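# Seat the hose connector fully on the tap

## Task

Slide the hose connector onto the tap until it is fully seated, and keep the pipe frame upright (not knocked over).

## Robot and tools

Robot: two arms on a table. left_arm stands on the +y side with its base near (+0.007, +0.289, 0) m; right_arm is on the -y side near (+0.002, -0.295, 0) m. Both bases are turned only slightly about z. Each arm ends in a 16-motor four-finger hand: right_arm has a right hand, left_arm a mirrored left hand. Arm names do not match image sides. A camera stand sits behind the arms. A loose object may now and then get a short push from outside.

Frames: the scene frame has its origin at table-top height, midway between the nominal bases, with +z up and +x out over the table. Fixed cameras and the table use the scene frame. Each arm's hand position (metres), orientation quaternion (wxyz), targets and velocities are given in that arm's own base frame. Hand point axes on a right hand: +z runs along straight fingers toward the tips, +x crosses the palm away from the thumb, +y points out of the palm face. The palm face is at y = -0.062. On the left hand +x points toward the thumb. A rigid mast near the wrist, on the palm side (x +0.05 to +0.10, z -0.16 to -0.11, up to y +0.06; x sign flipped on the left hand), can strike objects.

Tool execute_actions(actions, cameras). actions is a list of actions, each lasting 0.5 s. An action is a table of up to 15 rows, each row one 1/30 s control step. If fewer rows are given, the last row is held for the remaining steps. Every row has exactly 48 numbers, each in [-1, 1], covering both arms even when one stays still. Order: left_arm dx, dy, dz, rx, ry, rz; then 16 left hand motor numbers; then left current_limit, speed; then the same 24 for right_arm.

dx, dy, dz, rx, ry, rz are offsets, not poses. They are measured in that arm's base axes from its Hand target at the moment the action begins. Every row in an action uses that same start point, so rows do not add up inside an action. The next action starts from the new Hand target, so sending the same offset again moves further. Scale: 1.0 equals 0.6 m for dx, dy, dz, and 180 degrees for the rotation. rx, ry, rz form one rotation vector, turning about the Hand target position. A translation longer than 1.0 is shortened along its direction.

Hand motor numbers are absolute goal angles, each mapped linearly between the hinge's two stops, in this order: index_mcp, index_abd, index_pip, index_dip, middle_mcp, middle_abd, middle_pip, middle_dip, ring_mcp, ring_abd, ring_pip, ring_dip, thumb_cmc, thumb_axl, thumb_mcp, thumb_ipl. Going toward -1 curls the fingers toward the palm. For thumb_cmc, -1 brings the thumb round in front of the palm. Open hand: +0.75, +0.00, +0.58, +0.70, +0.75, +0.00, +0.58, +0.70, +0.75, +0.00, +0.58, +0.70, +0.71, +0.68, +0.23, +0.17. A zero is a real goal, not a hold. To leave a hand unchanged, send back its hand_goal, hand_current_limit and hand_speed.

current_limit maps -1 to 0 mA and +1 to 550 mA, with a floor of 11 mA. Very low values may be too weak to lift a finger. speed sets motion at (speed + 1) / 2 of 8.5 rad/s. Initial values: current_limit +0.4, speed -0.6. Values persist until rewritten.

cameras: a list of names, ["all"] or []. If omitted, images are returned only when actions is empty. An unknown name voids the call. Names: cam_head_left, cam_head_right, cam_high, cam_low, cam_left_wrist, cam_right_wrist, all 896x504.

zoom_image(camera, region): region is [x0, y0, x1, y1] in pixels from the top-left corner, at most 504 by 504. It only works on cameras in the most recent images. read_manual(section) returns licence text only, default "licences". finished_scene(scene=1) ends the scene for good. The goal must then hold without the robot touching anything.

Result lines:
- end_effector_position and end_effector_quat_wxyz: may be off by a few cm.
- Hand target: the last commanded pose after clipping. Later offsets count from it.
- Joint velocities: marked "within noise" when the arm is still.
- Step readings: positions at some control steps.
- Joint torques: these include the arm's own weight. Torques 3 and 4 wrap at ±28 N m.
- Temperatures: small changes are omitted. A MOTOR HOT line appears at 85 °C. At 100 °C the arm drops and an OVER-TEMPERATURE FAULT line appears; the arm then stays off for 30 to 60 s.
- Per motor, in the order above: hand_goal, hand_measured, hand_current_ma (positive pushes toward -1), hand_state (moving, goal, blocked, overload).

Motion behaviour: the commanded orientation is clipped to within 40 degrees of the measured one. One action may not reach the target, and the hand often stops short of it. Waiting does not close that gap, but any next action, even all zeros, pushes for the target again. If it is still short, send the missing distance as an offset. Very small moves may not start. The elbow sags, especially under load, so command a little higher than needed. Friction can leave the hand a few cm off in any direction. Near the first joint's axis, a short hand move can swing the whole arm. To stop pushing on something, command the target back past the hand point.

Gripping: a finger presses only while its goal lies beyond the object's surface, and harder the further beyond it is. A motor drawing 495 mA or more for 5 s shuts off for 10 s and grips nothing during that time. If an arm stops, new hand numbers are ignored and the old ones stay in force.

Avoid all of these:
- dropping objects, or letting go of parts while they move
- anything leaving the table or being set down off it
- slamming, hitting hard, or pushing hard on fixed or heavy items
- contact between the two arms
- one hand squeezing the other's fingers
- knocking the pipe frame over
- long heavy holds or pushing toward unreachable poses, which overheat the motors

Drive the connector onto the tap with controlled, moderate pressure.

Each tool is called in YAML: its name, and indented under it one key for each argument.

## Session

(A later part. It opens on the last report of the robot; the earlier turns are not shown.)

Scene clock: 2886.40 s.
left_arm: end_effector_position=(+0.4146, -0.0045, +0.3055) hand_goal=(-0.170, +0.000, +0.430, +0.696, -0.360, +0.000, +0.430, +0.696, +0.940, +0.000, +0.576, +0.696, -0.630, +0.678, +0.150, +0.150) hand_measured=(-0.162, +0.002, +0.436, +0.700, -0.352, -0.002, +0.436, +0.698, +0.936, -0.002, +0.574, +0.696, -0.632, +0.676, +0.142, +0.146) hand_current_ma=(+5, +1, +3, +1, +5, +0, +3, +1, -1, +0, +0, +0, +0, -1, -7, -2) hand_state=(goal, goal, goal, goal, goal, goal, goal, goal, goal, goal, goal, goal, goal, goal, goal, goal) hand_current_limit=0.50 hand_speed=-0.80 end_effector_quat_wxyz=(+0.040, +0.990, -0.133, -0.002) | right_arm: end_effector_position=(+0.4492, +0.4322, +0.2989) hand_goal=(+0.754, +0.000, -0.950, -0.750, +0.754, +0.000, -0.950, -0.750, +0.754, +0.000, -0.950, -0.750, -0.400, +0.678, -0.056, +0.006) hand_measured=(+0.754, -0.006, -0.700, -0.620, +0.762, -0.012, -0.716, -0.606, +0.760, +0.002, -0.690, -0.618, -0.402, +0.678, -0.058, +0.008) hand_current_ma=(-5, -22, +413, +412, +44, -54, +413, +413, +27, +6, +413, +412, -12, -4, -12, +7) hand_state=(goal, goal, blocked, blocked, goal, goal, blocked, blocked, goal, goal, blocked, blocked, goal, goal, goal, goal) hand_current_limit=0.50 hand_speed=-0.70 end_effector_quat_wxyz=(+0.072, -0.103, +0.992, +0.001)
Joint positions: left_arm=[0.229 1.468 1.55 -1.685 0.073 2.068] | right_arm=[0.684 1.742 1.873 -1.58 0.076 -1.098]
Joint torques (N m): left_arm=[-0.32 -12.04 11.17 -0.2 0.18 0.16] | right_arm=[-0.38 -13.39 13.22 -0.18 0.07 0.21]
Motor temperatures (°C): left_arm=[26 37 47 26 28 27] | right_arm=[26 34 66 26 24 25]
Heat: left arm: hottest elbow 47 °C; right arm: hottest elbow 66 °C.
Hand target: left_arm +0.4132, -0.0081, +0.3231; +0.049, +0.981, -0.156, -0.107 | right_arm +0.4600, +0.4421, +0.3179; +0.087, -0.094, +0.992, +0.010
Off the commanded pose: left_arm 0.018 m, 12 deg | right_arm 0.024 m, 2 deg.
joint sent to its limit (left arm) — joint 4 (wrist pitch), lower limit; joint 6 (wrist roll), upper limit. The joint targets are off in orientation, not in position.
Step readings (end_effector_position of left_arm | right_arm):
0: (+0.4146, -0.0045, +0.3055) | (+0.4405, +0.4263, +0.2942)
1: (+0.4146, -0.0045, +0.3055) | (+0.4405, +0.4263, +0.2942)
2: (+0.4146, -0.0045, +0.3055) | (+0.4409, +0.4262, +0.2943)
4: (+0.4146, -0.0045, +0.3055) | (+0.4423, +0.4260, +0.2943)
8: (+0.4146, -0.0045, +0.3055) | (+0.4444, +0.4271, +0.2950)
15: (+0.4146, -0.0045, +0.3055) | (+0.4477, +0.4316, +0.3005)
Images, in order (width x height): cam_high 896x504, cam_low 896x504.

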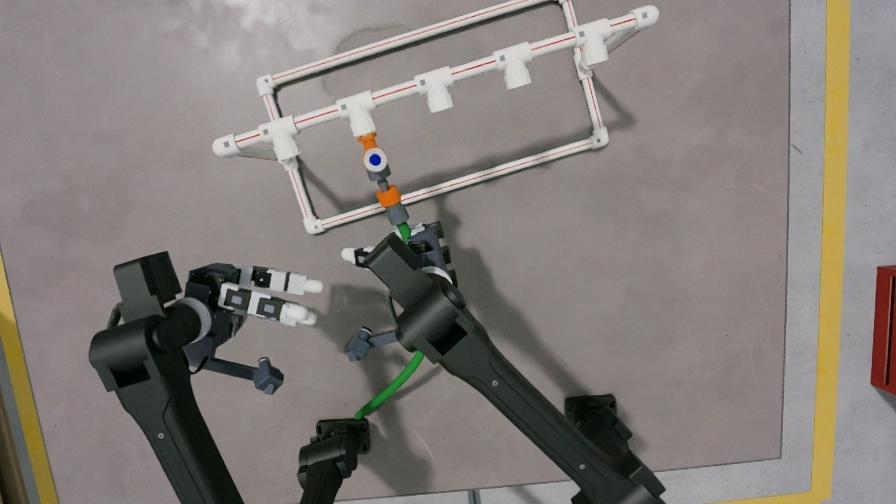

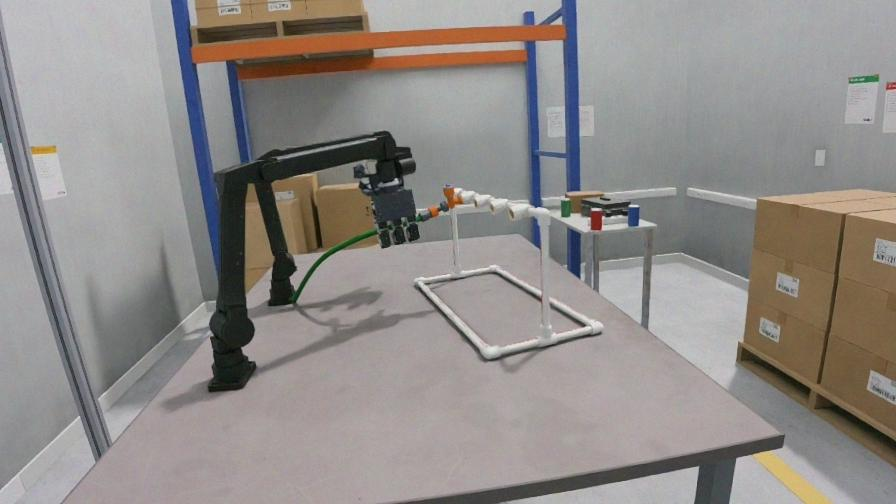

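execute_actions:
  actions:
    - [[0,0,0,0,0,0,-0.17,0,0.43,0.696,-0.36,0,0.43,0.696,0.94,0,0.576,0.696,-0.63,0.678,0.15,0.15,0.5,-0.8,0.02,0.016,0.006,0,0,-0.022,0.754,0,-0.95,-0.75,0.754,0,-0.95,-0.75,0.754,0,-0.95,-0.75,-0.4,0.678,-0.056,0.006,0.5,-0.7]]
  cameras: ["cam_high","cam_low"]

zoom_image:
  camera: "cam_high"
  region: [360, 140, 420, 240]

zoom_image:
  camera: "cam_low"
  region: [410, 186, 450, 222]

Scene clock: 2904.07 s.
left_arm: end_effector_position=(+0.4146, -0.0045, +0.3055) hand_goal=(-0.170, +0.000, +0.430, +0.696, -0.360, +0.000, +0.430, +0.696, +0.940, +0.000, +0.576, +0.696, -0.630, +0.678, +0.150, +0.150) hand_measured=(-0.162, +0.002, +0.436, +0.700, -0.352, -0.002, +0.436, +0.698, +0.936, -0.002, +0.574, +0.696, -0.632, +0.676, +0.142, +0.146) hand_current_ma=(+5, +1, +3, +1, +5, +0, +3, +1, -1, +0, +0, +0, +0, -1, -7, -2) hand_state=(goal, goal, goal, goal, goal, goal, goal, goal, goal, goal, goal, goal, goal, goal, goal, goal) hand_current_limit=0.50 hand_speed=-0.80 end_effector_quat_wxyz=(+0.040, +0.990, -0.133, -0.002) | right_arm: end_effector_position=(+0.4615, +0.4417, +0.3027) hand_goal=(+0.754, +0.000, -0.950, -0.750, +0.754, +0.000, -0.950, -0.750, +0.754, +0.000, -0.950, -0.750, -0.400, +0.678, -0.056, +0.006) hand_measured=(+0.754, -0.006, -0.700, -0.620, +0.762, -0.012, -0.716, -0.606, +0.760, +0.002, -0.690, -0.620, -0.402, +0.678, -0.058, +0.008) hand_current_ma=(-5, -22, +412, +413, +44, -54, +413, +413, +27, +12, +412, +413, -12, -4, -12, +7) hand_state=(goal, goal, blocked, blocked, goal, goal, blocked, blocked, goal, goal, blocked, blocked, goal, goal, goal, goal) hand_current_limit=0.50 hand_speed=-0.70 end_effector_quat_wxyz=(+0.073, -0.069, +0.995, -0.003)
Joint positions: left_arm=[0.229 1.468 1.55 -1.685 0.073 2.068] | right_arm=[0.694 1.782 1.938 -1.612 0.089 -1.021]
Joint torques (N m): left_arm=[-0.32 -12.28 11.15 -0.21 0.19 0.14] | right_arm=[-0.44 -13.98 13.22 -0.18 0.08 0.25]
Motor temperatures (°C): left_arm=[26 37 47 26 28 27] | right_arm=[26 33 68 26 24 25]
Heat: left arm: hottest elbow 47 °C; right arm: hottest elbow 68 °C.
Hand target: left_arm +0.4132, -0.0081, +0.3231; +0.049, +0.981, -0.156, -0.107 | right_arm +0.4721, +0.4515, +0.3217; +0.087, -0.060, +0.994, +0.007
Off the commanded pose: left_arm 0.018 m, 12 deg | right_arm 0.024 m, 2 deg.
joint sent to its limit (left arm) — joint 4 (wrist pitch), lower limit; joint 6 (wrist roll), upper limit. The joint targets are off in orientation, not in position.
Step readings (end_effector_position of left_arm | right_arm):
0: (+0.4146, -0.0045, +0.3055) | (+0.4492, +0.4322, +0.2991)
1: (+0.4146, -0.0045, +0.3055) | (+0.4494, +0.4322, +0.2993)
2: (+0.4146, -0.0045, +0.3055) | (+0.4499, +0.4322, +0.2994)
4: (+0.4146, -0.0045, +0.3055) | (+0.4527, +0.4339, +0.3011)
8: (+0.4146, -0.0045, +0.3055) | (+0.4585, +0.4400, +0.3031)
15: (+0.4146, -0.0045, +0.3055) | (+0.4612, +0.4417, +0.3013)
Images, in order (width x height): cam_high 896x504, cam_low 896x504.

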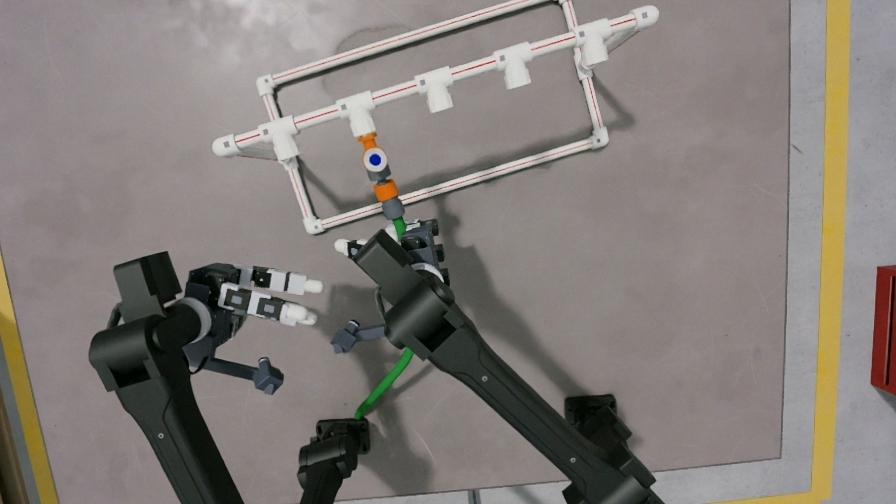

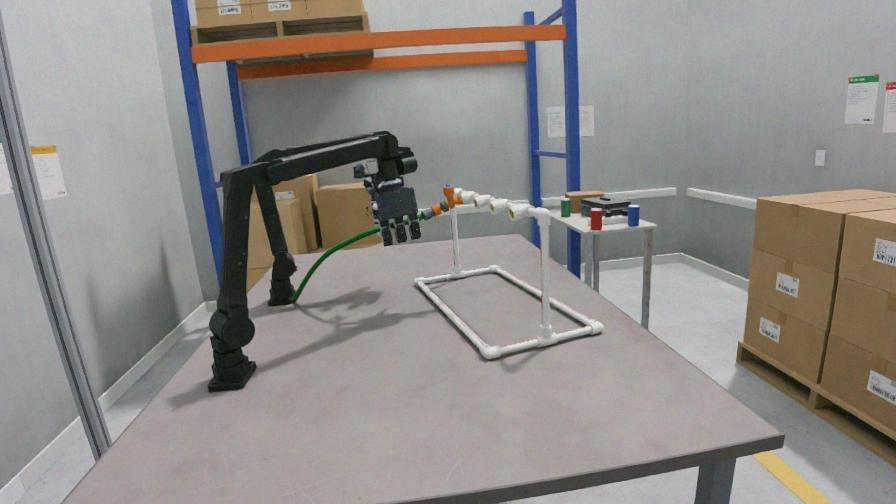

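Scaled by 5.040.

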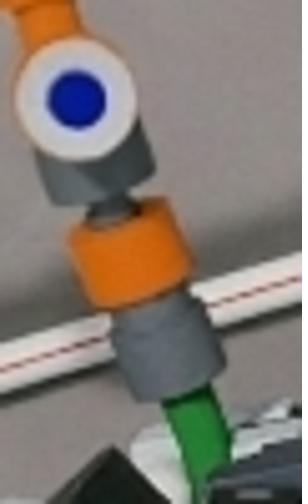

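Scaled by 12.600.

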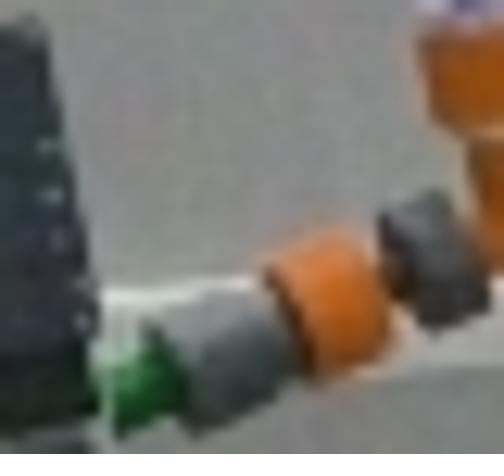

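execute_actions:
  actions:
    - [[0,0,0,0,0,0,-0.17,0,0.43,0.696,-0.36,0,0.43,0.696,0.94,0,0.576,0.696,-0.63,0.678,0.15,0.15,0.5,-0.8,0.02,0.005,0.006,0,0,0,0.754,0,-0.95,-0.75,0.754,0,-0.95,-0.75,0.754,0,-0.95,-0.75,-0.4,0.678,-0.056,0.006,0.5,-0.7]]
  cameras: ["cam_high","cam_low"]

zoom_image:
  camera: "cam_high"
  region: [360, 140, 420, 240]

zoom_image:
  camera: "cam_low"
  region: [410, 186, 450, 222]

Scene clock: 2913.67 s.
left_arm: end_effector_position=(+0.4146, -0.0045, +0.3055) hand_goal=(-0.170, +0.000, +0.430, +0.696, -0.360, +0.000, +0.430, +0.696, +0.940, +0.000, +0.576, +0.696, -0.630, +0.678, +0.150, +0.150) hand_measured=(-0.162, +0.002, +0.436, +0.700, -0.352, -0.002, +0.436, +0.698, +0.936, -0.002, +0.574, +0.696, -0.632, +0.676, +0.142, +0.146) hand_current_ma=(+5, +1, +3, +1, +5, +0, +3, +1, -1, +0, +0, +0, +0, -1, -7, -2) hand_state=(goal, goal, goal, goal, goal, goal, goal, goal, goal, goal, goal, goal, goal, goal, goal, goal) hand_current_limit=0.50 hand_speed=-0.80 end_effector_quat_wxyz=(+0.040, +0.990, -0.133, -0.002) | right_arm: end_effector_position=(+0.4671, +0.4474, +0.3025) hand_goal=(+0.754, +0.000, -0.950, -0.750, +0.754, +0.000, -0.950, -0.750, +0.754, +0.000, -0.950, -0.750, -0.400, +0.678, -0.056, +0.006) hand_measured=(+0.752, -0.006, -0.700, -0.620, +0.762, -0.012, -0.716, -0.606, +0.760, +0.004, -0.690, -0.620, -0.402, +0.678, -0.058, +0.008) hand_current_ma=(-9, -21, +413, +413, +44, -54, +413, +413, +28, +13, +412, +413, -12, -4, -12, +7) hand_state=(goal, goal, blocked, blocked, goal, goal, blocked, blocked, goal, goal, blocked, blocked, goal, goal, goal, goal) hand_current_limit=0.50 hand_speed=-0.70 end_effector_quat_wxyz=(+0.066, -0.070, +0.995, -0.006)
Joint positions: left_arm=[0.229 1.468 1.55 -1.685 0.073 2.068] | right_arm=[0.695 1.818 1.992 -1.644 0.087 -1.021]
Joint torques (N m): left_arm=[-0.03 -12.04 11.11 -0.13 0.19 0.17] | right_arm=[-1.08 -14.1 13.74 0.06 0.11 0.15]
Motor temperatures (°C): left_arm=[26 37 47 26 28 27] | right_arm=[26 34 66 26 24 25]
Heat: left arm: hottest elbow 47 °C; right arm: hottest elbow 66 °C.
Hand target: left_arm +0.4132, -0.0081, +0.3231; +0.049, +0.981, -0.156, -0.107 | right_arm +0.4839, +0.4547, +0.3253; +0.087, -0.060, +0.994, +0.007
Off the commanded pose: left_arm 0.018 m, 12 deg | right_arm 0.029 m, 3 deg.
joint sent to its limit (left arm) — joint 4 (wrist pitch), lower limit; joint 6 (wrist roll), upper limit. The joint targets are off in orientation, not in position.
Step readings (end_effector_position of left_arm | right_arm):
0: (+0.4146, -0.0045, +0.3055) | (+0.4615, +0.4417, +0.3027)
1: (+0.4146, -0.0045, +0.3055) | (+0.4616, +0.4418, +0.3026)
2: (+0.4146, -0.0045, +0.3055) | (+0.4617, +0.4419, +0.3029)
4: (+0.4146, -0.0045, +0.3055) | (+0.4630, +0.4432, +0.3041)
8: (+0.4146, -0.0045, +0.3055) | (+0.4654, +0.4459, +0.3027)
15: (+0.4146, -0.0045, +0.3055) | (+0.4667, +0.4470, +0.3017)
Images, in order (width x height): cam_high 896x504, cam_low 896x504.

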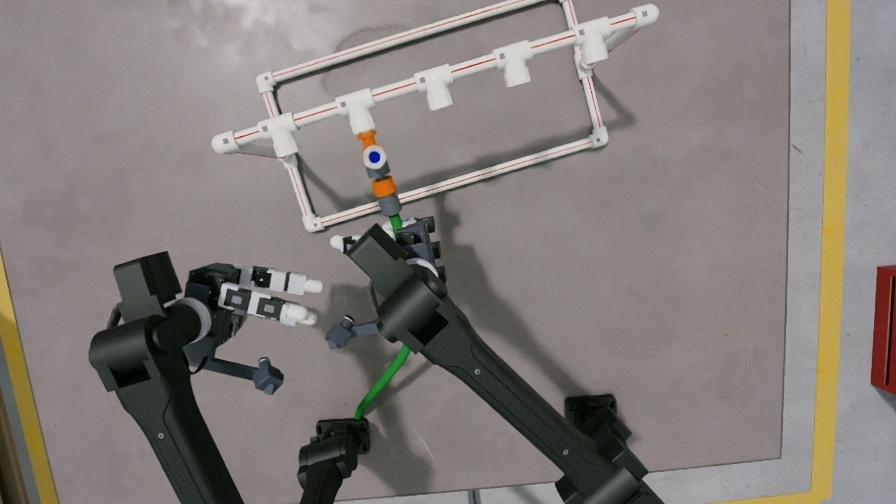

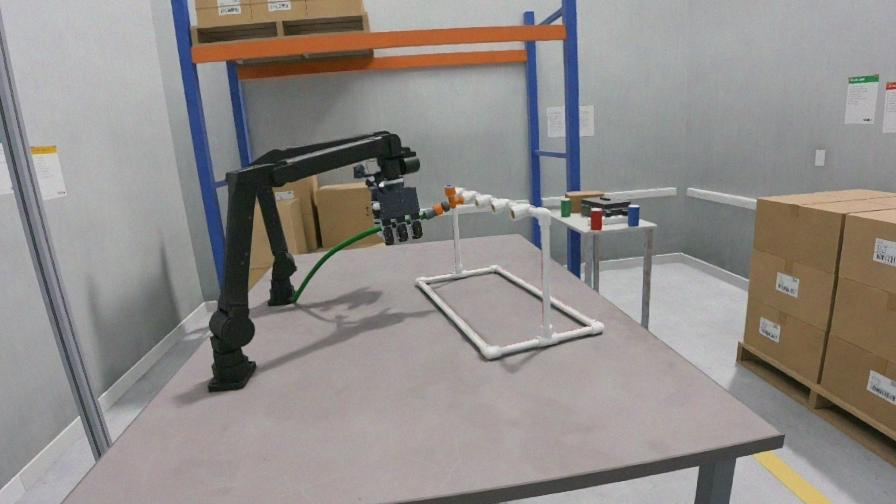

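Scaled by 5.040.

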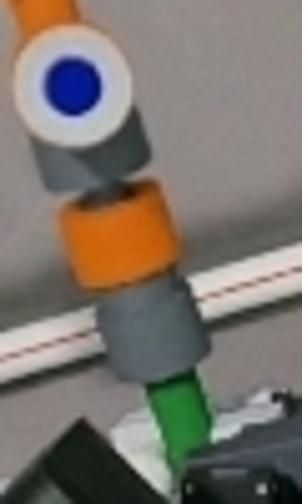

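Scaled by 12.600.

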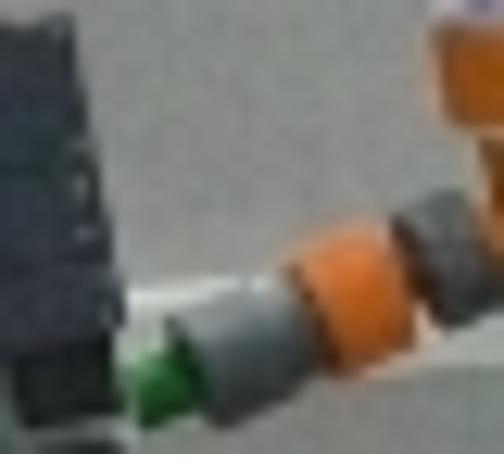

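zoom_image:
  camera: "cam_high"
  region: [360, 150, 400, 200]

zoom_image:
  camera: "cam_low"
  region: [428, 184, 460, 218]

Scaled by 10.080.

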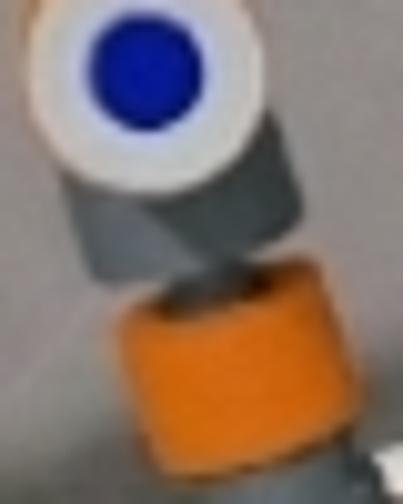

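Scaled by 14.824.

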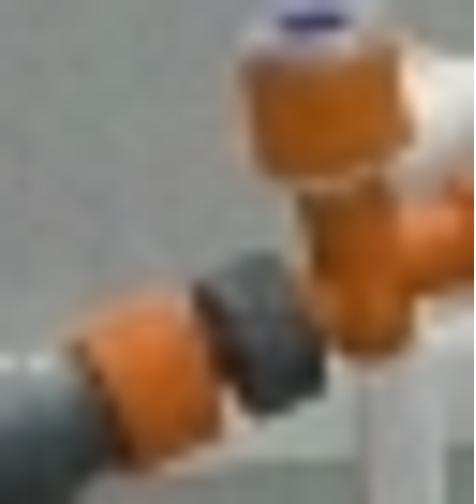

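execute_actions:
  actions:
    - [[0.015,0.15,0.08,0,0,0,0.75,0,0.58,0.7,0.75,0,0.58,0.7,0.75,0,0.58,0.7,0.71,0.68,0.23,0.17,0.4,-0.7,0,0,0,0,0,0,0.754,0,-0.95,-0.75,0.754,0,-0.95,-0.75,0.754,0,-0.95,-0.75,-0.4,0.678,-0.28,-0.32,0.5,-0.7]]
    - [[0,0.02,0.03,-0.1035,-0.0804,0.1226,0.75,0,0.58,0.7,0.75,0,0.58,0.7,0.75,0,0.58,0.7,0.71,0.68,0.23,0.17,0.4,-0.7,0,0,0,0,0,0,0.754,0,-0.95,-0.75,0.754,0,-0.95,-0.75,0.754,0,-0.95,-0.75,-0.4,0.678,-0.28,-0.32,0.5,-0.7]]
    - [[0,0,0.02,-0.1035,-0.0804,0.1226,0.75,0,0.58,0.7,0.75,0,0.58,0.7,0.75,0,0.58,0.7,0.71,0.68,0.23,0.17,0.4,-0.7,0,0,0,0,0,0,0.754,0,-0.95,-0.75,0.754,0,-0.95,-0.75,0.754,0,-0.95,-0.75,-0.4,0.678,-0.28,-0.32,0.5,-0.7]]
  cameras: ["cam_high","cam_low","cam_head_left"]

Scene clock: 3055.07 s.
left_arm: end_effector_position=(+0.4229, +0.0948, +0.4012) hand_goal=(+0.750, +0.000, +0.580, +0.700, +0.750, +0.000, +0.580, +0.700, +0.750, +0.000, +0.580, +0.700, +0.710, +0.680, +0.230, +0.170) hand_measured=(+0.754, +0.000, +0.580, +0.700, +0.754, -0.002, +0.580, +0.698, +0.754, -0.002, +0.580, +0.698, +0.716, +0.678, +0.224, +0.168) hand_current_ma=(+2, +0, +0, +0, +2, +0, +0, +0, +1, +0, +0, -1, +2, -1, -5, -1) hand_state=(goal, goal, goal, goal, goal, goal, goal, goal, goal, goal, goal, goal, goal, goal, goal, goal) hand_current_limit=0.40 hand_speed=-0.70 end_effector_quat_wxyz=(+0.346, +0.898, +0.174, +0.207) | right_arm: end_effector_position=(+0.4671, +0.4474, +0.3025) hand_goal=(+0.754, +0.000, -0.950, -0.750, +0.754, +0.000, -0.950, -0.750, +0.754, +0.000, -0.950, -0.750, -0.400, +0.678, -0.280, -0.320) hand_measured=(+0.752, -0.006, -0.700, -0.620, +0.762, -0.012, -0.716, -0.606, +0.760, +0.004, -0.690, -0.620, -0.402, +0.678, -0.280, -0.318) hand_current_ma=(-9, -21, +413, +413, +44, -54, +413, +413, +28, +13, +413, +413, -12, -4, -1, +13) hand_state=(goal, goal, blocked, blocked, goal, goal, blocked, blocked, goal, goal, blocked, blocked, goal, goal, goal, goal) hand_current_limit=0.50 hand_speed=-0.70 end_effector_quat_wxyz=(+0.066, -0.070, +0.995, -0.006)
Joint positions: left_arm=[0.669 1.336 1.37 -1.536 0.828 1.826] | right_arm=[0.695 1.818 1.992 -1.644 0.087 -1.021]
Joint torques (N m): left_arm=[0.67 -10.05 8.5 0.98 0.99 -0.18] | right_arm=[-1.08 -14.33 13.79 0.03 0.12 0.14]
Motor temperatures (°C): left_arm=[26 37 47 26 28 27] | right_arm=[26 36 75 26 24 25]
Heat: left arm: hottest elbow 47 °C; right arm: hottest elbow 75 °C.
Hand target: left_arm +0.4222, +0.0938, +0.4012; +0.346, +0.896, +0.182, +0.210 | right_arm +0.4839, +0.4547, +0.3253; +0.087, -0.060, +0.994, +0.007
Off the commanded pose: left_arm 0.001 m, 1 deg | right_arm 0.029 m, 3 deg.
Step readings (end_effector_position of left_arm | right_arm):
0: (+0.4146, -0.0045, +0.3055) | (+0.4671, +0.4474, +0.3025)
1: (+0.4146, -0.0044, +0.3054) | (+0.4671, +0.4474, +0.3025)
2: (+0.4142, -0.0025, +0.3053) | (+0.4671, +0.4474, +0.3025)
4: (+0.4129, +0.0097, +0.3069) | (+0.4671, +0.4474, +0.3025)
8: (+0.4112, +0.0547, +0.3206) | (+0.4671, +0.4474, +0.3025)
15: (+0.4135, +0.0816, +0.3441) | (+0.4671, +0.4474, +0.3025)
16: (+0.4142, +0.0804, +0.3454) | (+0.4671, +0.4474, +0.3025)
17: (+0.4171, +0.0739, +0.3509) | (+0.4671, +0.4474, +0.3025)
19: (+0.4241, +0.0635, +0.3693) | (+0.4671, +0.4474, +0.3025)
23: (+0.4255, +0.0842, +0.3893) | (+0.4671, +0.4474, +0.3025)
30: (+0.4225, +0.0992, +0.3926) | (+0.4671, +0.4474, +0.3025)
31: (+0.4228, +0.0980, +0.3929) | (+0.4671, +0.4474, +0.3025)
32: (+0.4248, +0.0928, +0.3979) | (+0.4671, +0.4474, +0.3025)
34: (+0.4263, +0.0849, +0.4069) | (+0.4671, +0.4474, +0.3025)
38: (+0.4213, +0.0887, +0.3973) | (+0.4671, +0.4474, +0.3025)
45: (+0.4231, +0.0953, +0.3917) | (+0.4671, +0.4474, +0.3025)
Images, in order (width x height): cam_head_left 896x504, cam_high 896x504, cam_low 896x504.

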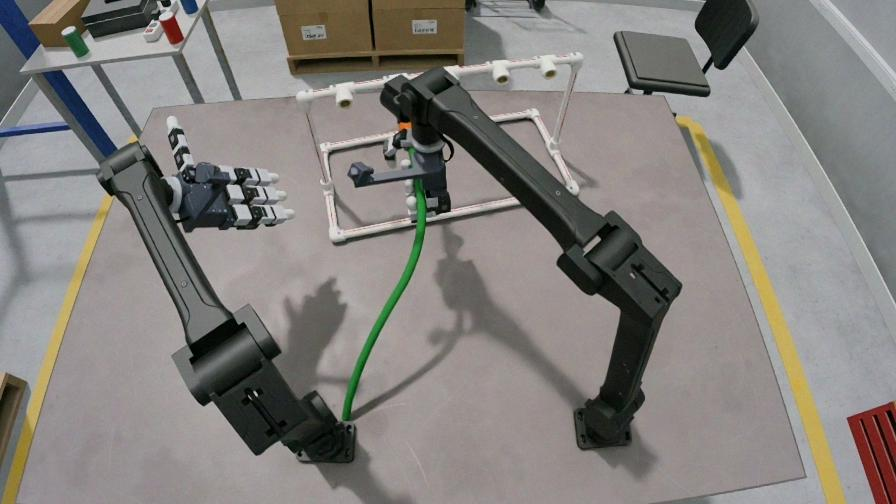

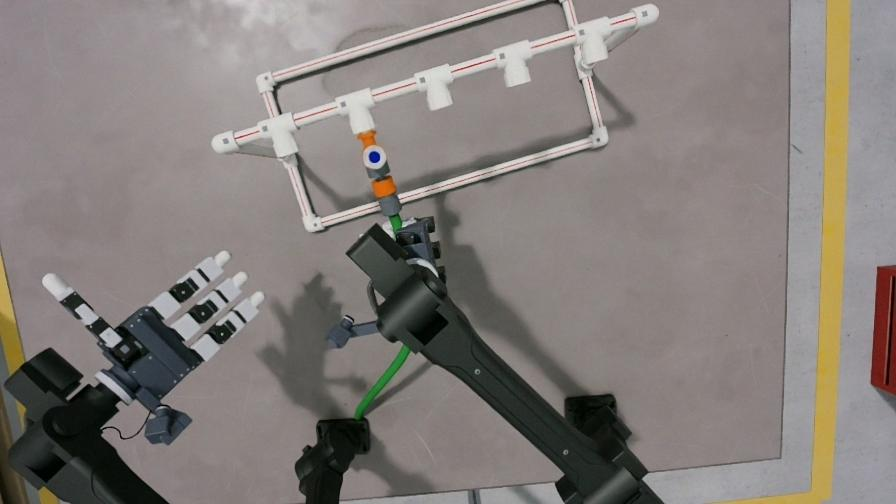

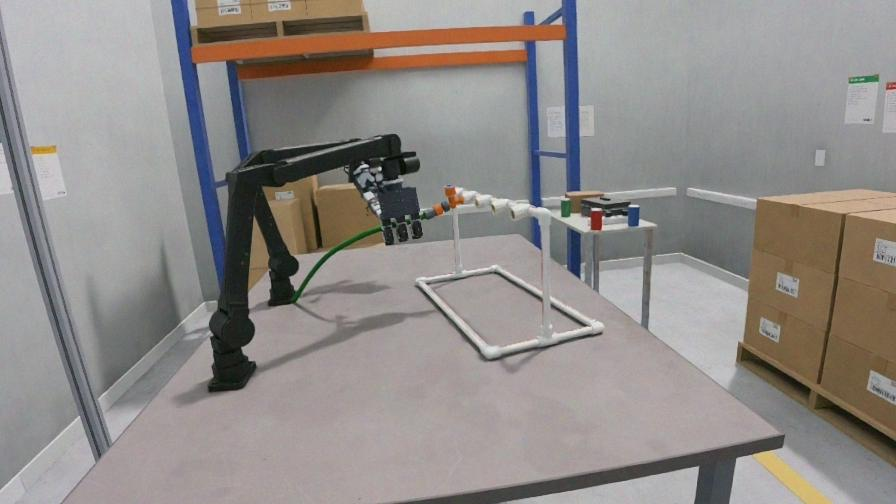

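execute_actions:
  actions:
    - [[0,0,0,-0.1035,-0.0804,0.1226,0.75,0,0.58,0.7,0.75,0,0.58,0.7,0.75,0,0.58,0.7,0.71,0.68,0.23,0.17,0.4,-0.7,-0.026,-0.01,-0.036,0,0,0,0.754,0,-0.95,-0.75,0.754,0,-0.95,-0.75,0.754,0,-0.95,-0.75,-0.4,0.678,-0.28,-0.32,0.5,-0.7]]
    - [[0,0,0,-0.1035,-0.0804,0.1226,0.75,0,0.58,0.7,0.75,0,0.58,0.7,0.75,0,0.58,0.7,0.71,0.68,0.23,0.17,0.4,-0.7,0,0,0,0,0,0,0.754,0,-0.95,-0.75,0.754,0,-0.95,-0.75,0.754,0,-0.95,-0.75,-0.4,0.678,-0.28,-0.32,0.5,-0.7]]
    - [[0,0,0,0,0,0,0.75,0,0.58,0.7,0.75,0,0.58,0.7,0.75,0,0.58,0.7,0.71,0.68,0.23,0.17,0.4,-0.7,0,0,0,0,0,0,0.754,0,-0.95,-0.75,0.754,0,-0.95,-0.75,0.754,0,-0.95,-0.75,-0.4,0.678,-0.28,-0.32,0.5,-0.7]]
  cameras: ["cam_high","cam_low","cam_head_left","cam_left_wrist"]

Scene clock: 3074.83 s.
left_arm: end_effector_position=(+0.4206, +0.0963, +0.4038) hand_goal=(+0.750, +0.000, +0.580, +0.700, +0.750, +0.000, +0.580, +0.700, +0.750, +0.000, +0.580, +0.700, +0.710, +0.680, +0.230, +0.170) hand_measured=(+0.758, +0.000, +0.580, +0.700, +0.758, -0.002, +0.580, +0.698, +0.758, -0.002, +0.580, +0.698, +0.716, +0.678, +0.228, +0.168) hand_current_ma=(+5, +0, +0, +0, +5, +0, +0, +0, +4, +0, +0, -1, +3, -1, -1, -1) hand_state=(goal, goal, goal, goal, goal, goal, goal, goal, goal, goal, goal, goal, goal, goal, goal, goal) hand_current_limit=0.40 hand_speed=-0.70 end_effector_quat_wxyz=(+0.526, +0.543, +0.463, +0.462) | right_arm: end_effector_position=(+0.4692, +0.4492, +0.2994) hand_goal=(+0.754, +0.000, -0.950, -0.750, +0.754, +0.000, -0.950, -0.750, +0.754, +0.000, -0.950, -0.750, -0.400, +0.678, -0.280, -0.320) hand_measured=(+0.746, -0.006, -0.700, -0.620, +0.762, -0.012, -0.716, -0.606, +0.760, +0.004, -0.690, -0.620, -0.402, +0.678, -0.280, -0.318) hand_current_ma=(-45, -21, +413, +412, +42, -54, +413, +413, +28, +18, +413, +413, -12, -4, -1, +13) hand_state=(goal, goal, blocked, blocked, goal, goal, blocked, blocked, goal, goal, blocked, blocked, goal, goal, goal, goal) hand_current_limit=0.50 hand_speed=-0.70 end_effector_quat_wxyz=(+0.081, -0.067, +0.994, +0.003)
Joint positions: left_arm=[0.391 0.889 0.503 0.363 0.536 0.026] | right_arm=[0.696 1.797 1.946 -1.585 0.089 -1.016]
Joint torques (N m): left_arm=[-0.15 -4.31 9.63 3.08 -0.09 -0.1] | right_arm=[-0.5 -16.38 7.57 0.77 0.1 0.2]
Motor temperatures (°C): left_arm=[26 36 46 26 29 27] | right_arm=[26 36 74 26 24 25]
Heat: left arm: hottest elbow 46 °C; right arm: hottest elbow 74 °C.
Hand target: left_arm +0.4222, +0.0939, +0.4011; +0.535, +0.534, +0.463, +0.462 | right_arm +0.4685, +0.4486, +0.3036; +0.087, -0.060, +0.994, +0.007
Off the commanded pose: left_arm 0.004 m, 1 deg | right_arm 0.004 m, 1 deg.
Step readings (end_effector_position of left_arm | right_arm):
0: (+0.4230, +0.0948, +0.4012) | (+0.4671, +0.4474, +0.3025)
1: (+0.4233, +0.0946, +0.4014) | (+0.4671, +0.4474, +0.3025)
2: (+0.4248, +0.0930, +0.4063) | (+0.4672, +0.4475, +0.3026)
4: (+0.4215, +0.0905, +0.4099) | (+0.4683, +0.4484, +0.3014)
8: (+0.4120, +0.0845, +0.3947) | (+0.4689, +0.4492, +0.2995)
15: (+0.4164, +0.0927, +0.3967) | (+0.4691, +0.4492, +0.2995)
16: (+0.4163, +0.0934, +0.3981) | (+0.4692, +0.4492, +0.2996)
17: (+0.4156, +0.0931, +0.4011) | (+0.4691, +0.4492, +0.2994)
19: (+0.4129, +0.0917, +0.4049) | (+0.4692, +0.4492, +0.2996)
23: (+0.4136, +0.0902, +0.3979) | (+0.4692, +0.4492, +0.2994)
30: (+0.4174, +0.0947, +0.3964) | (+0.4692, +0.4492, +0.2994)
31: (+0.4170, +0.0952, +0.3978) | (+0.4692, +0.4492, +0.2994)
32: (+0.4165, +0.0954, +0.3994) | (+0.4692, +0.4492, +0.2994)
34: (+0.4155, +0.0951, +0.4024) | (+0.4692, +0.4492, +0.2994)
38: (+0.4158, +0.0937, +0.4041) | (+0.4692, +0.4492, +0.2994)
45: (+0.4182, +0.0918, +0.4030) | (+0.4692, +0.4492, +0.2994)
camera_calibration:
cam_left_wrist: T_world_to_cam=[[-0.150893, -0.766894, -0.623783, 0.353783], [-0.636897, 0.55801, -0.531966, 0.385199], [0.756038, 0.317015, -0.572632, 0.0110327], [0, 0, 0, 1]] pos_world=[0.290374, 0.0528717, 0.431914]
Images, in order (width x height): cam_head_left 896x504, cam_high 896x504, cam_low 896x504, cam_left_wrist 896x504.

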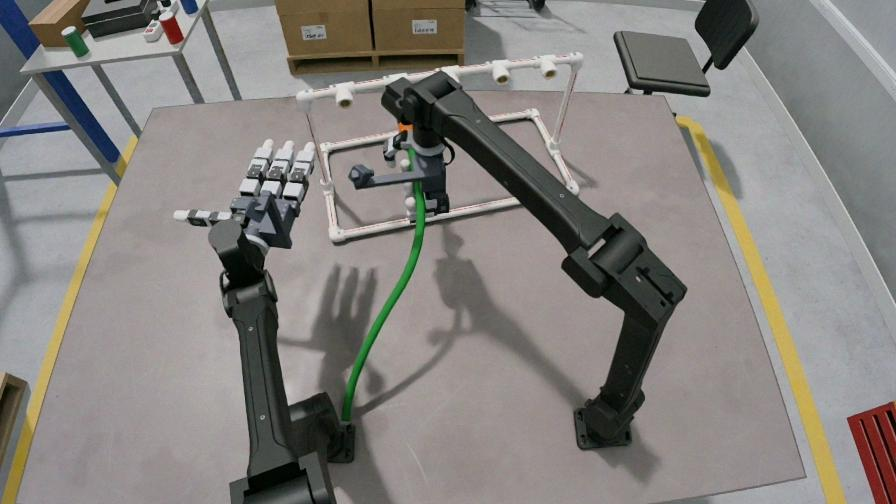

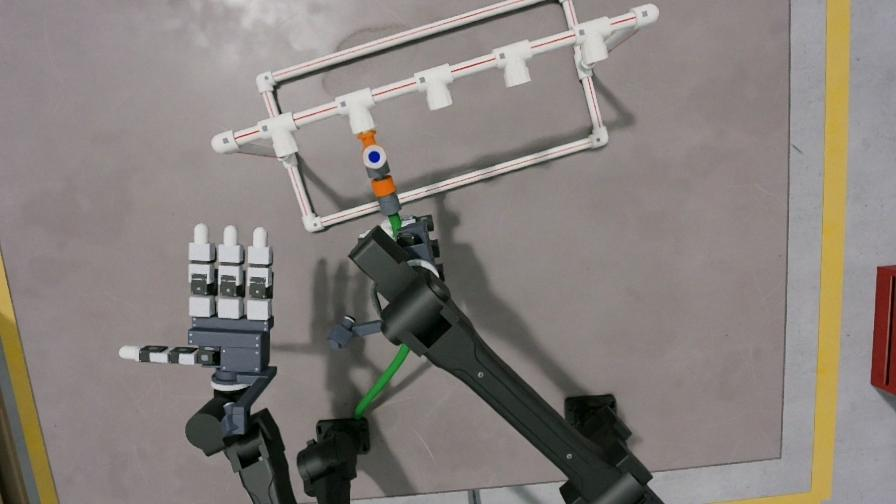

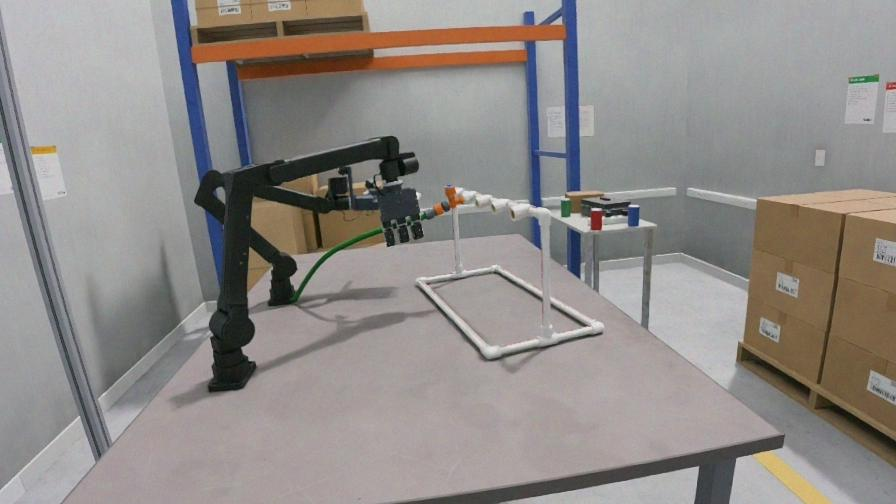

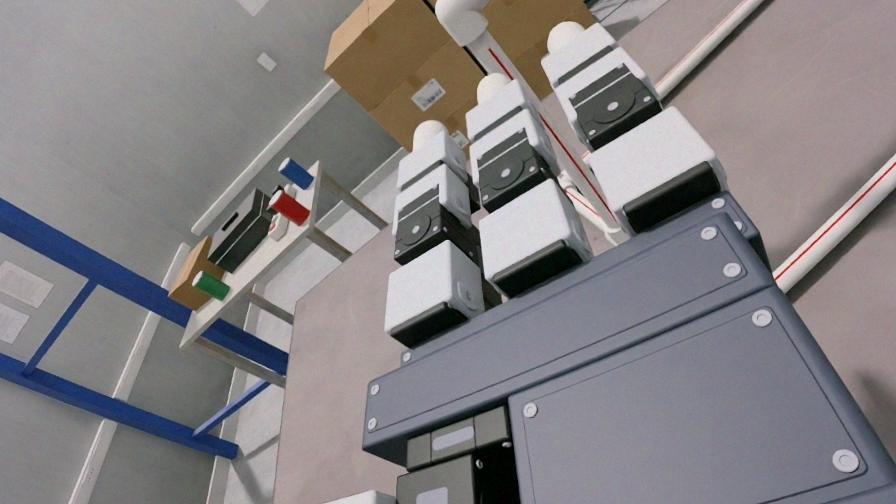

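execute_actions:
  actions:
    - [[0.025,-0.049,-0.065,0,0,-0.061,0.75,0,0.58,0.7,0.75,0,0.58,0.7,0.75,0,0.58,0.7,0.71,0.68,0.23,0.17,0.4,-0.7,0,0,0,0,0,0,0.754,0,-0.95,-0.75,0.754,0,-0.95,-0.75,0.754,0,-0.95,-0.75,-0.4,0.678,-0.28,-0.32,0.5,-0.7]]
    - [[0.1425,-0.047,0,0,0,0,0.75,0,0.58,0.7,0.75,0,0.58,0.7,0.75,0,0.58,0.7,0.71,0.68,0.23,0.17,0.4,-0.7,0,0,0,0,0,0,0.754,0,-0.95,-0.75,0.754,0,-0.95,-0.75,0.754,0,-0.95,-0.75,-0.4,0.678,-0.28,-0.32,0.5,-0.7]]
  cameras: ["cam_high","cam_low","cam_head_left","cam_left_wrist"]

Scene clock: 3191.53 s.
left_arm: end_effector_position=(+0.5087, +0.0325, +0.3212) hand_goal=(+0.750, +0.000, +0.580, +0.700, +0.750, +0.000, +0.580, +0.700, +0.750, +0.000, +0.580, +0.700, +0.710, +0.680, +0.230, +0.170) hand_measured=(+0.760, +0.000, +0.580, +0.700, +0.760, -0.002, +0.580, +0.698, +0.758, -0.002, +0.580, +0.698, +0.718, +0.678, +0.230, +0.168) hand_current_ma=(+6, +0, +0, +0, +6, +0, +0, +0, +5, +0, +0, -1, +4, -1, +0, +0) hand_state=(goal, goal, goal, goal, goal, goal, goal, goal, goal, goal, goal, goal, goal, goal, goal, goal) hand_current_limit=0.40 hand_speed=-0.70 end_effector_quat_wxyz=(+0.561, +0.592, +0.433, +0.384) | right_arm: end_effector_position=(+0.4692, +0.4492, +0.2994) hand_goal=(+0.754, +0.000, -0.950, -0.750, +0.754, +0.000, -0.950, -0.750, +0.754, +0.000, -0.950, -0.750, -0.400, +0.678, -0.280, -0.320) hand_measured=(+0.746, -0.006, -0.700, -0.620, +0.762, -0.012, -0.716, -0.606, +0.760, +0.004, -0.690, -0.620, -0.402, +0.678, -0.280, -0.318) hand_current_ma=(-45, -21, +413, +413, +42, -54, +413, +413, +28, +18, +413, +413, -12, -4, -1, +13) hand_state=(goal, goal, blocked, blocked, goal, goal, blocked, blocked, goal, goal, blocked, blocked, goal, goal, goal, goal) hand_current_limit=0.50 hand_speed=-0.70 end_effector_quat_wxyz=(+0.081, -0.067, +0.994, +0.003)
Joint positions: left_arm=[0.205 1.286 0.552 0.646 0.543 0.015] | right_arm=[0.696 1.797 1.946 -1.585 0.089 -1.016]
Joint torques (N m): left_arm=[0.5 -8.59 13.9 3.06 -0.02 -0.11] | right_arm=[-0.5 -16.44 7.57 0.76 0.1 0.21]
Motor temperatures (°C): left_arm=[26 32 45 27 28 26] | right_arm=[26 34 55 26 24 25]
Heat: left arm: hottest elbow 45 °C; right arm: hottest elbow 55 °C.
Hand target: left_arm +0.5227, +0.0362, +0.3621; +0.577, +0.576, +0.410, +0.409 | right_arm +0.4685, +0.4486, +0.3036; +0.087, -0.060, +0.994, +0.007
Off the commanded pose: left_arm 0.043 m, 5 deg | right_arm 0.004 m, 1 deg.
Step readings (end_effector_position of left_arm | right_arm):
0: (+0.4206, +0.0963, +0.4038) | (+0.4692, +0.4492, +0.2994)
1: (+0.4205, +0.0954, +0.4037) | (+0.4692, +0.4492, +0.2994)
2: (+0.4203, +0.0912, +0.4037) | (+0.4692, +0.4492, +0.2994)
4: (+0.4214, +0.0798, +0.3996) | (+0.4692, +0.4492, +0.2994)
8: (+0.4315, +0.0686, +0.3724) | (+0.4692, +0.4492, +0.2994)
15: (+0.4390, +0.0689, +0.3544) | (+0.4692, +0.4492, +0.2994)
16: (+0.4389, +0.0688, +0.3556) | (+0.4692, +0.4492, +0.2994)
17: (+0.4406, +0.0688, +0.3556) | (+0.4692, +0.4492, +0.2994)
19: (+0.4525, +0.0635, +0.3491) | (+0.4692, +0.4492, +0.2994)
23: (+0.4876, +0.0370, +0.3208) | (+0.4692, +0.4492, +0.2994)
30: (+0.5058, +0.0314, +0.3097) | (+0.4692, +0.4492, +0.2994)
camera_calibration:
cam_left_wrist: T_world_to_cam=[[-0.336509, -0.737775, -0.585193, 0.347645], [-0.553369, 0.657744, -0.511034, 0.380526], [0.761935, 0.15186, -0.629598, -0.0619516], [0, 0, 0, 1]] pos_world=[0.37476, 0.0156036, 0.358897]
Images, in order (width x height): cam_head_left 896x504, cam_high 896x504, cam_low 896x504, cam_left_wrist 896x504.

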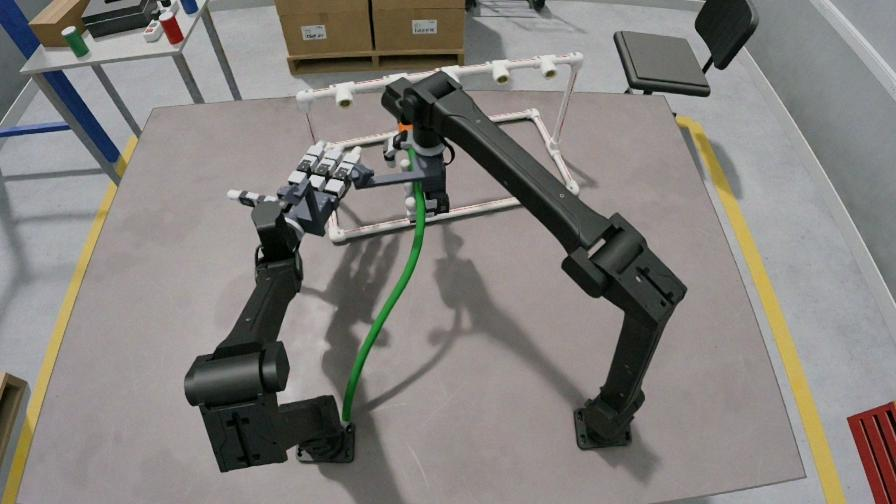

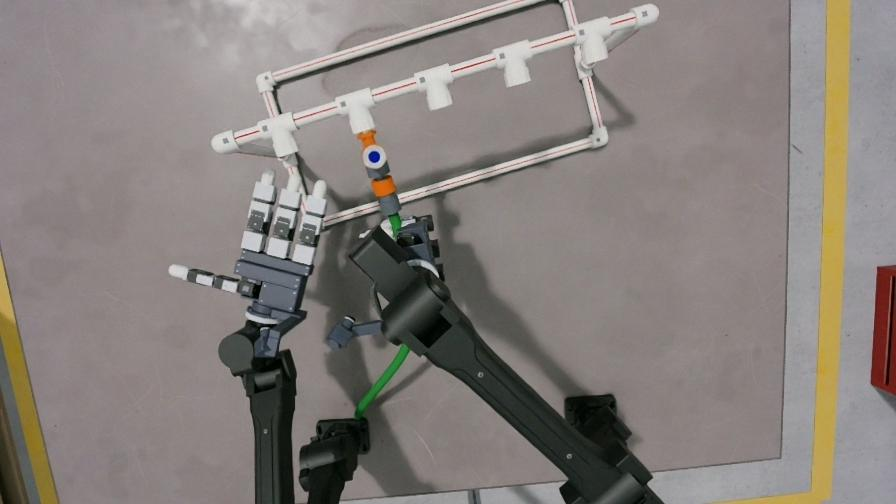

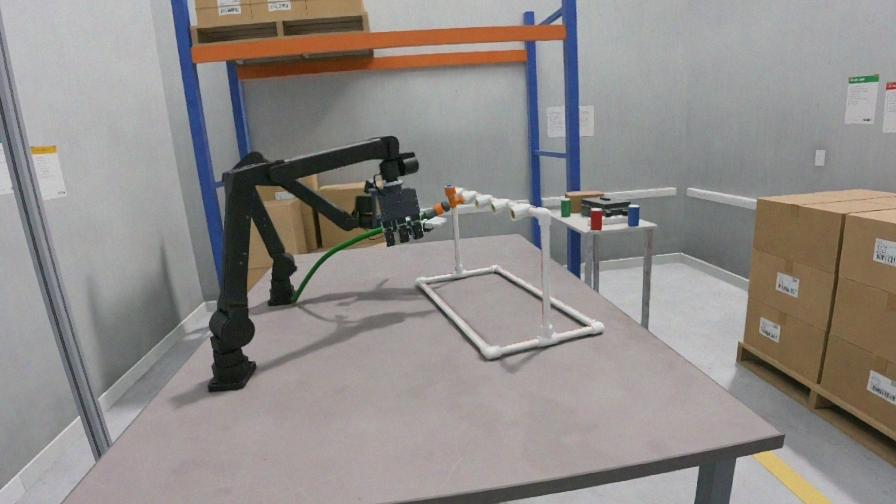

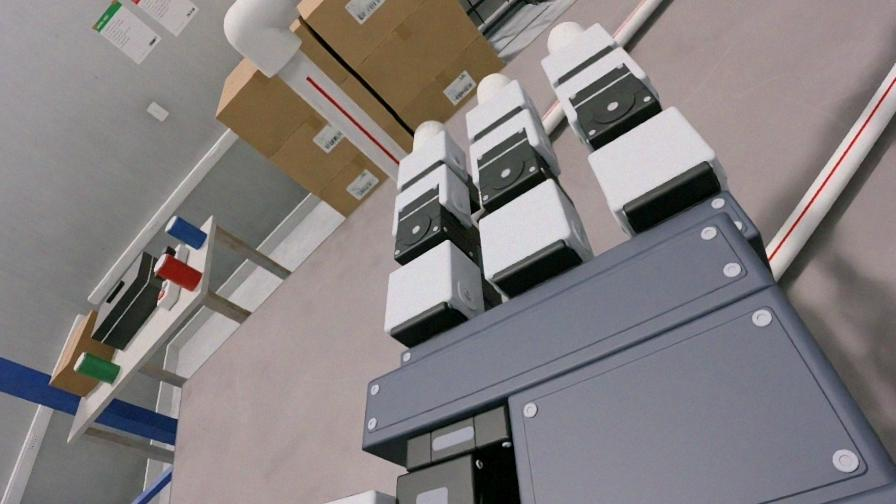

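execute_actions:
  actions:
    - [[0,0,0.075,-0.0083,-0.023,0,0.75,0,0.58,0.7,0.75,0,0.58,0.7,0.75,0,0.58,0.7,0.71,0.68,0.23,0.17,0.4,-0.7,0,0,0,0,0,0,0.754,0,-0.95,-0.75,0.754,0,-0.95,-0.75,0.754,0,-0.95,-0.75,-0.4,0.678,-0.28,-0.32,0.5,-0.7]]
  cameras: ["cam_high","cam_low"]

zoom_image:
  camera: "cam_low"
  region: [340, 160, 500, 260]

Scene clock: 3216.70 s.
left_arm: end_effector_position=(+0.5115, +0.0381, +0.3666) hand_goal=(+0.750, +0.000, +0.580, +0.700, +0.750, +0.000, +0.580, +0.700, +0.750, +0.000, +0.580, +0.700, +0.710, +0.680, +0.230, +0.170) hand_measured=(+0.760, +0.000, +0.580, +0.700, +0.760, -0.002, +0.580, +0.698, +0.758, -0.002, +0.580, +0.698, +0.718, +0.678, +0.230, +0.168) hand_current_ma=(+6, +0, +0, +0, +6, +0, +0, +0, +5, +0, +0, -1, +4, -1, +0, +0) hand_state=(goal, goal, goal, goal, goal, goal, goal, goal, goal, goal, goal, goal, goal, goal, goal, goal) hand_current_limit=0.40 hand_speed=-0.70 end_effector_quat_wxyz=(+0.582, +0.568, +0.419, +0.405) | right_arm: end_effector_position=(+0.4692, +0.4492, +0.2994) hand_goal=(+0.754, +0.000, -0.950, -0.750, +0.754, +0.000, -0.950, -0.750, +0.754, +0.000, -0.950, -0.750, -0.400, +0.678, -0.280, -0.320) hand_measured=(+0.746, -0.006, -0.700, -0.620, +0.762, -0.012, -0.716, -0.606, +0.760, +0.004, -0.690, -0.620, -0.402, +0.678, -0.280, -0.318) hand_current_ma=(-45, -21, +413, +413, +42, -54, +413, +412, +28, +18, +413, +413, -12, -4, -1, +13) hand_state=(goal, goal, blocked, blocked, goal, goal, blocked, blocked, goal, goal, blocked, blocked, goal, goal, goal, goal) hand_current_limit=0.50 hand_speed=-0.70 end_effector_quat_wxyz=(+0.081, -0.067, +0.994, +0.003)
Joint positions: left_arm=[0.205 1.252 0.605 0.652 0.532 -0.03] | right_arm=[0.696 1.797 1.946 -1.585 0.089 -1.016]
Joint torques (N m): left_arm=[0.15 -8.41 14.76 2.88 -0.11 -0.1] | right_arm=[-0.5 -16.38 7.57 0.76 0.1 0.2]
Heat: left arm: hottest elbow 47 °C; right arm: hottest elbow 54 °C.
Hand target: left_arm +0.5227, +0.0363, +0.4072; +0.599, +0.553, +0.394, +0.424 | right_arm +0.4685, +0.4486, +0.3036; +0.087, -0.060, +0.994, +0.007
Off the commanded pose: left_arm 0.042 m, 4 deg | right_arm 0.004 m, 1 deg.
Step readings (end_effector_position of left_arm | right_arm):
0: (+0.5087, +0.0325, +0.3212) | (+0.4692, +0.4492, +0.2994)
1: (+0.5087, +0.0325, +0.3212) | (+0.4692, +0.4492, +0.2994)
2: (+0.5089, +0.0329, +0.3217) | (+0.4692, +0.4492, +0.2994)
4: (+0.5094, +0.0340, +0.3252) | (+0.4692, +0.4492, +0.2994)
8: (+0.5097, +0.0360, +0.3453) | (+0.4692, +0.4492, +0.2994)
15: (+0.5114, +0.0379, +0.3667) | (+0.4692, +0.4492, +0.2994)
Images, in order (width x height): cam_high 896x504, cam_low 896x504.

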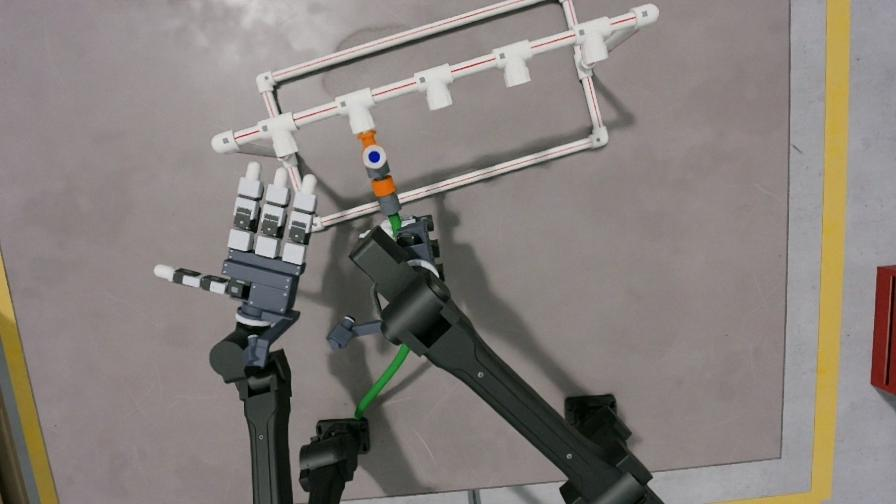

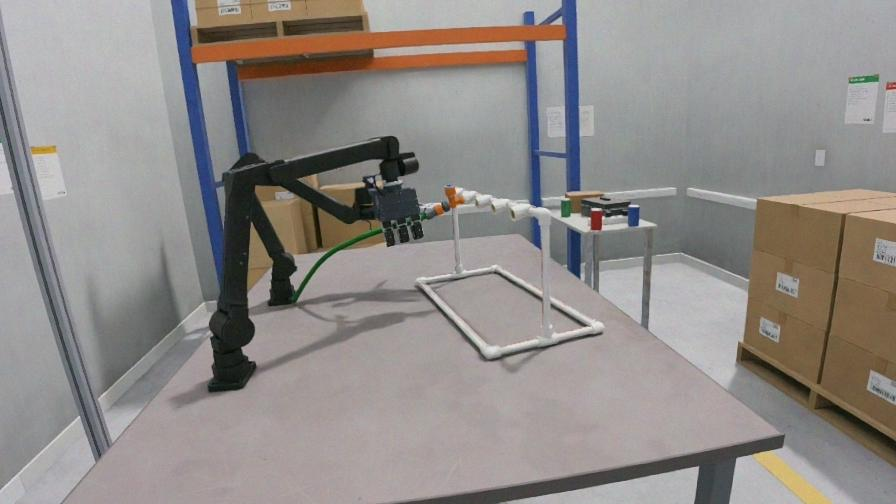

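Scaled by 3.150.

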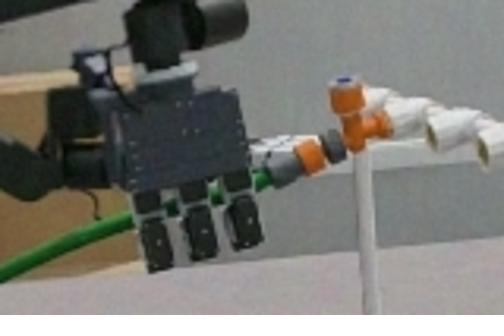

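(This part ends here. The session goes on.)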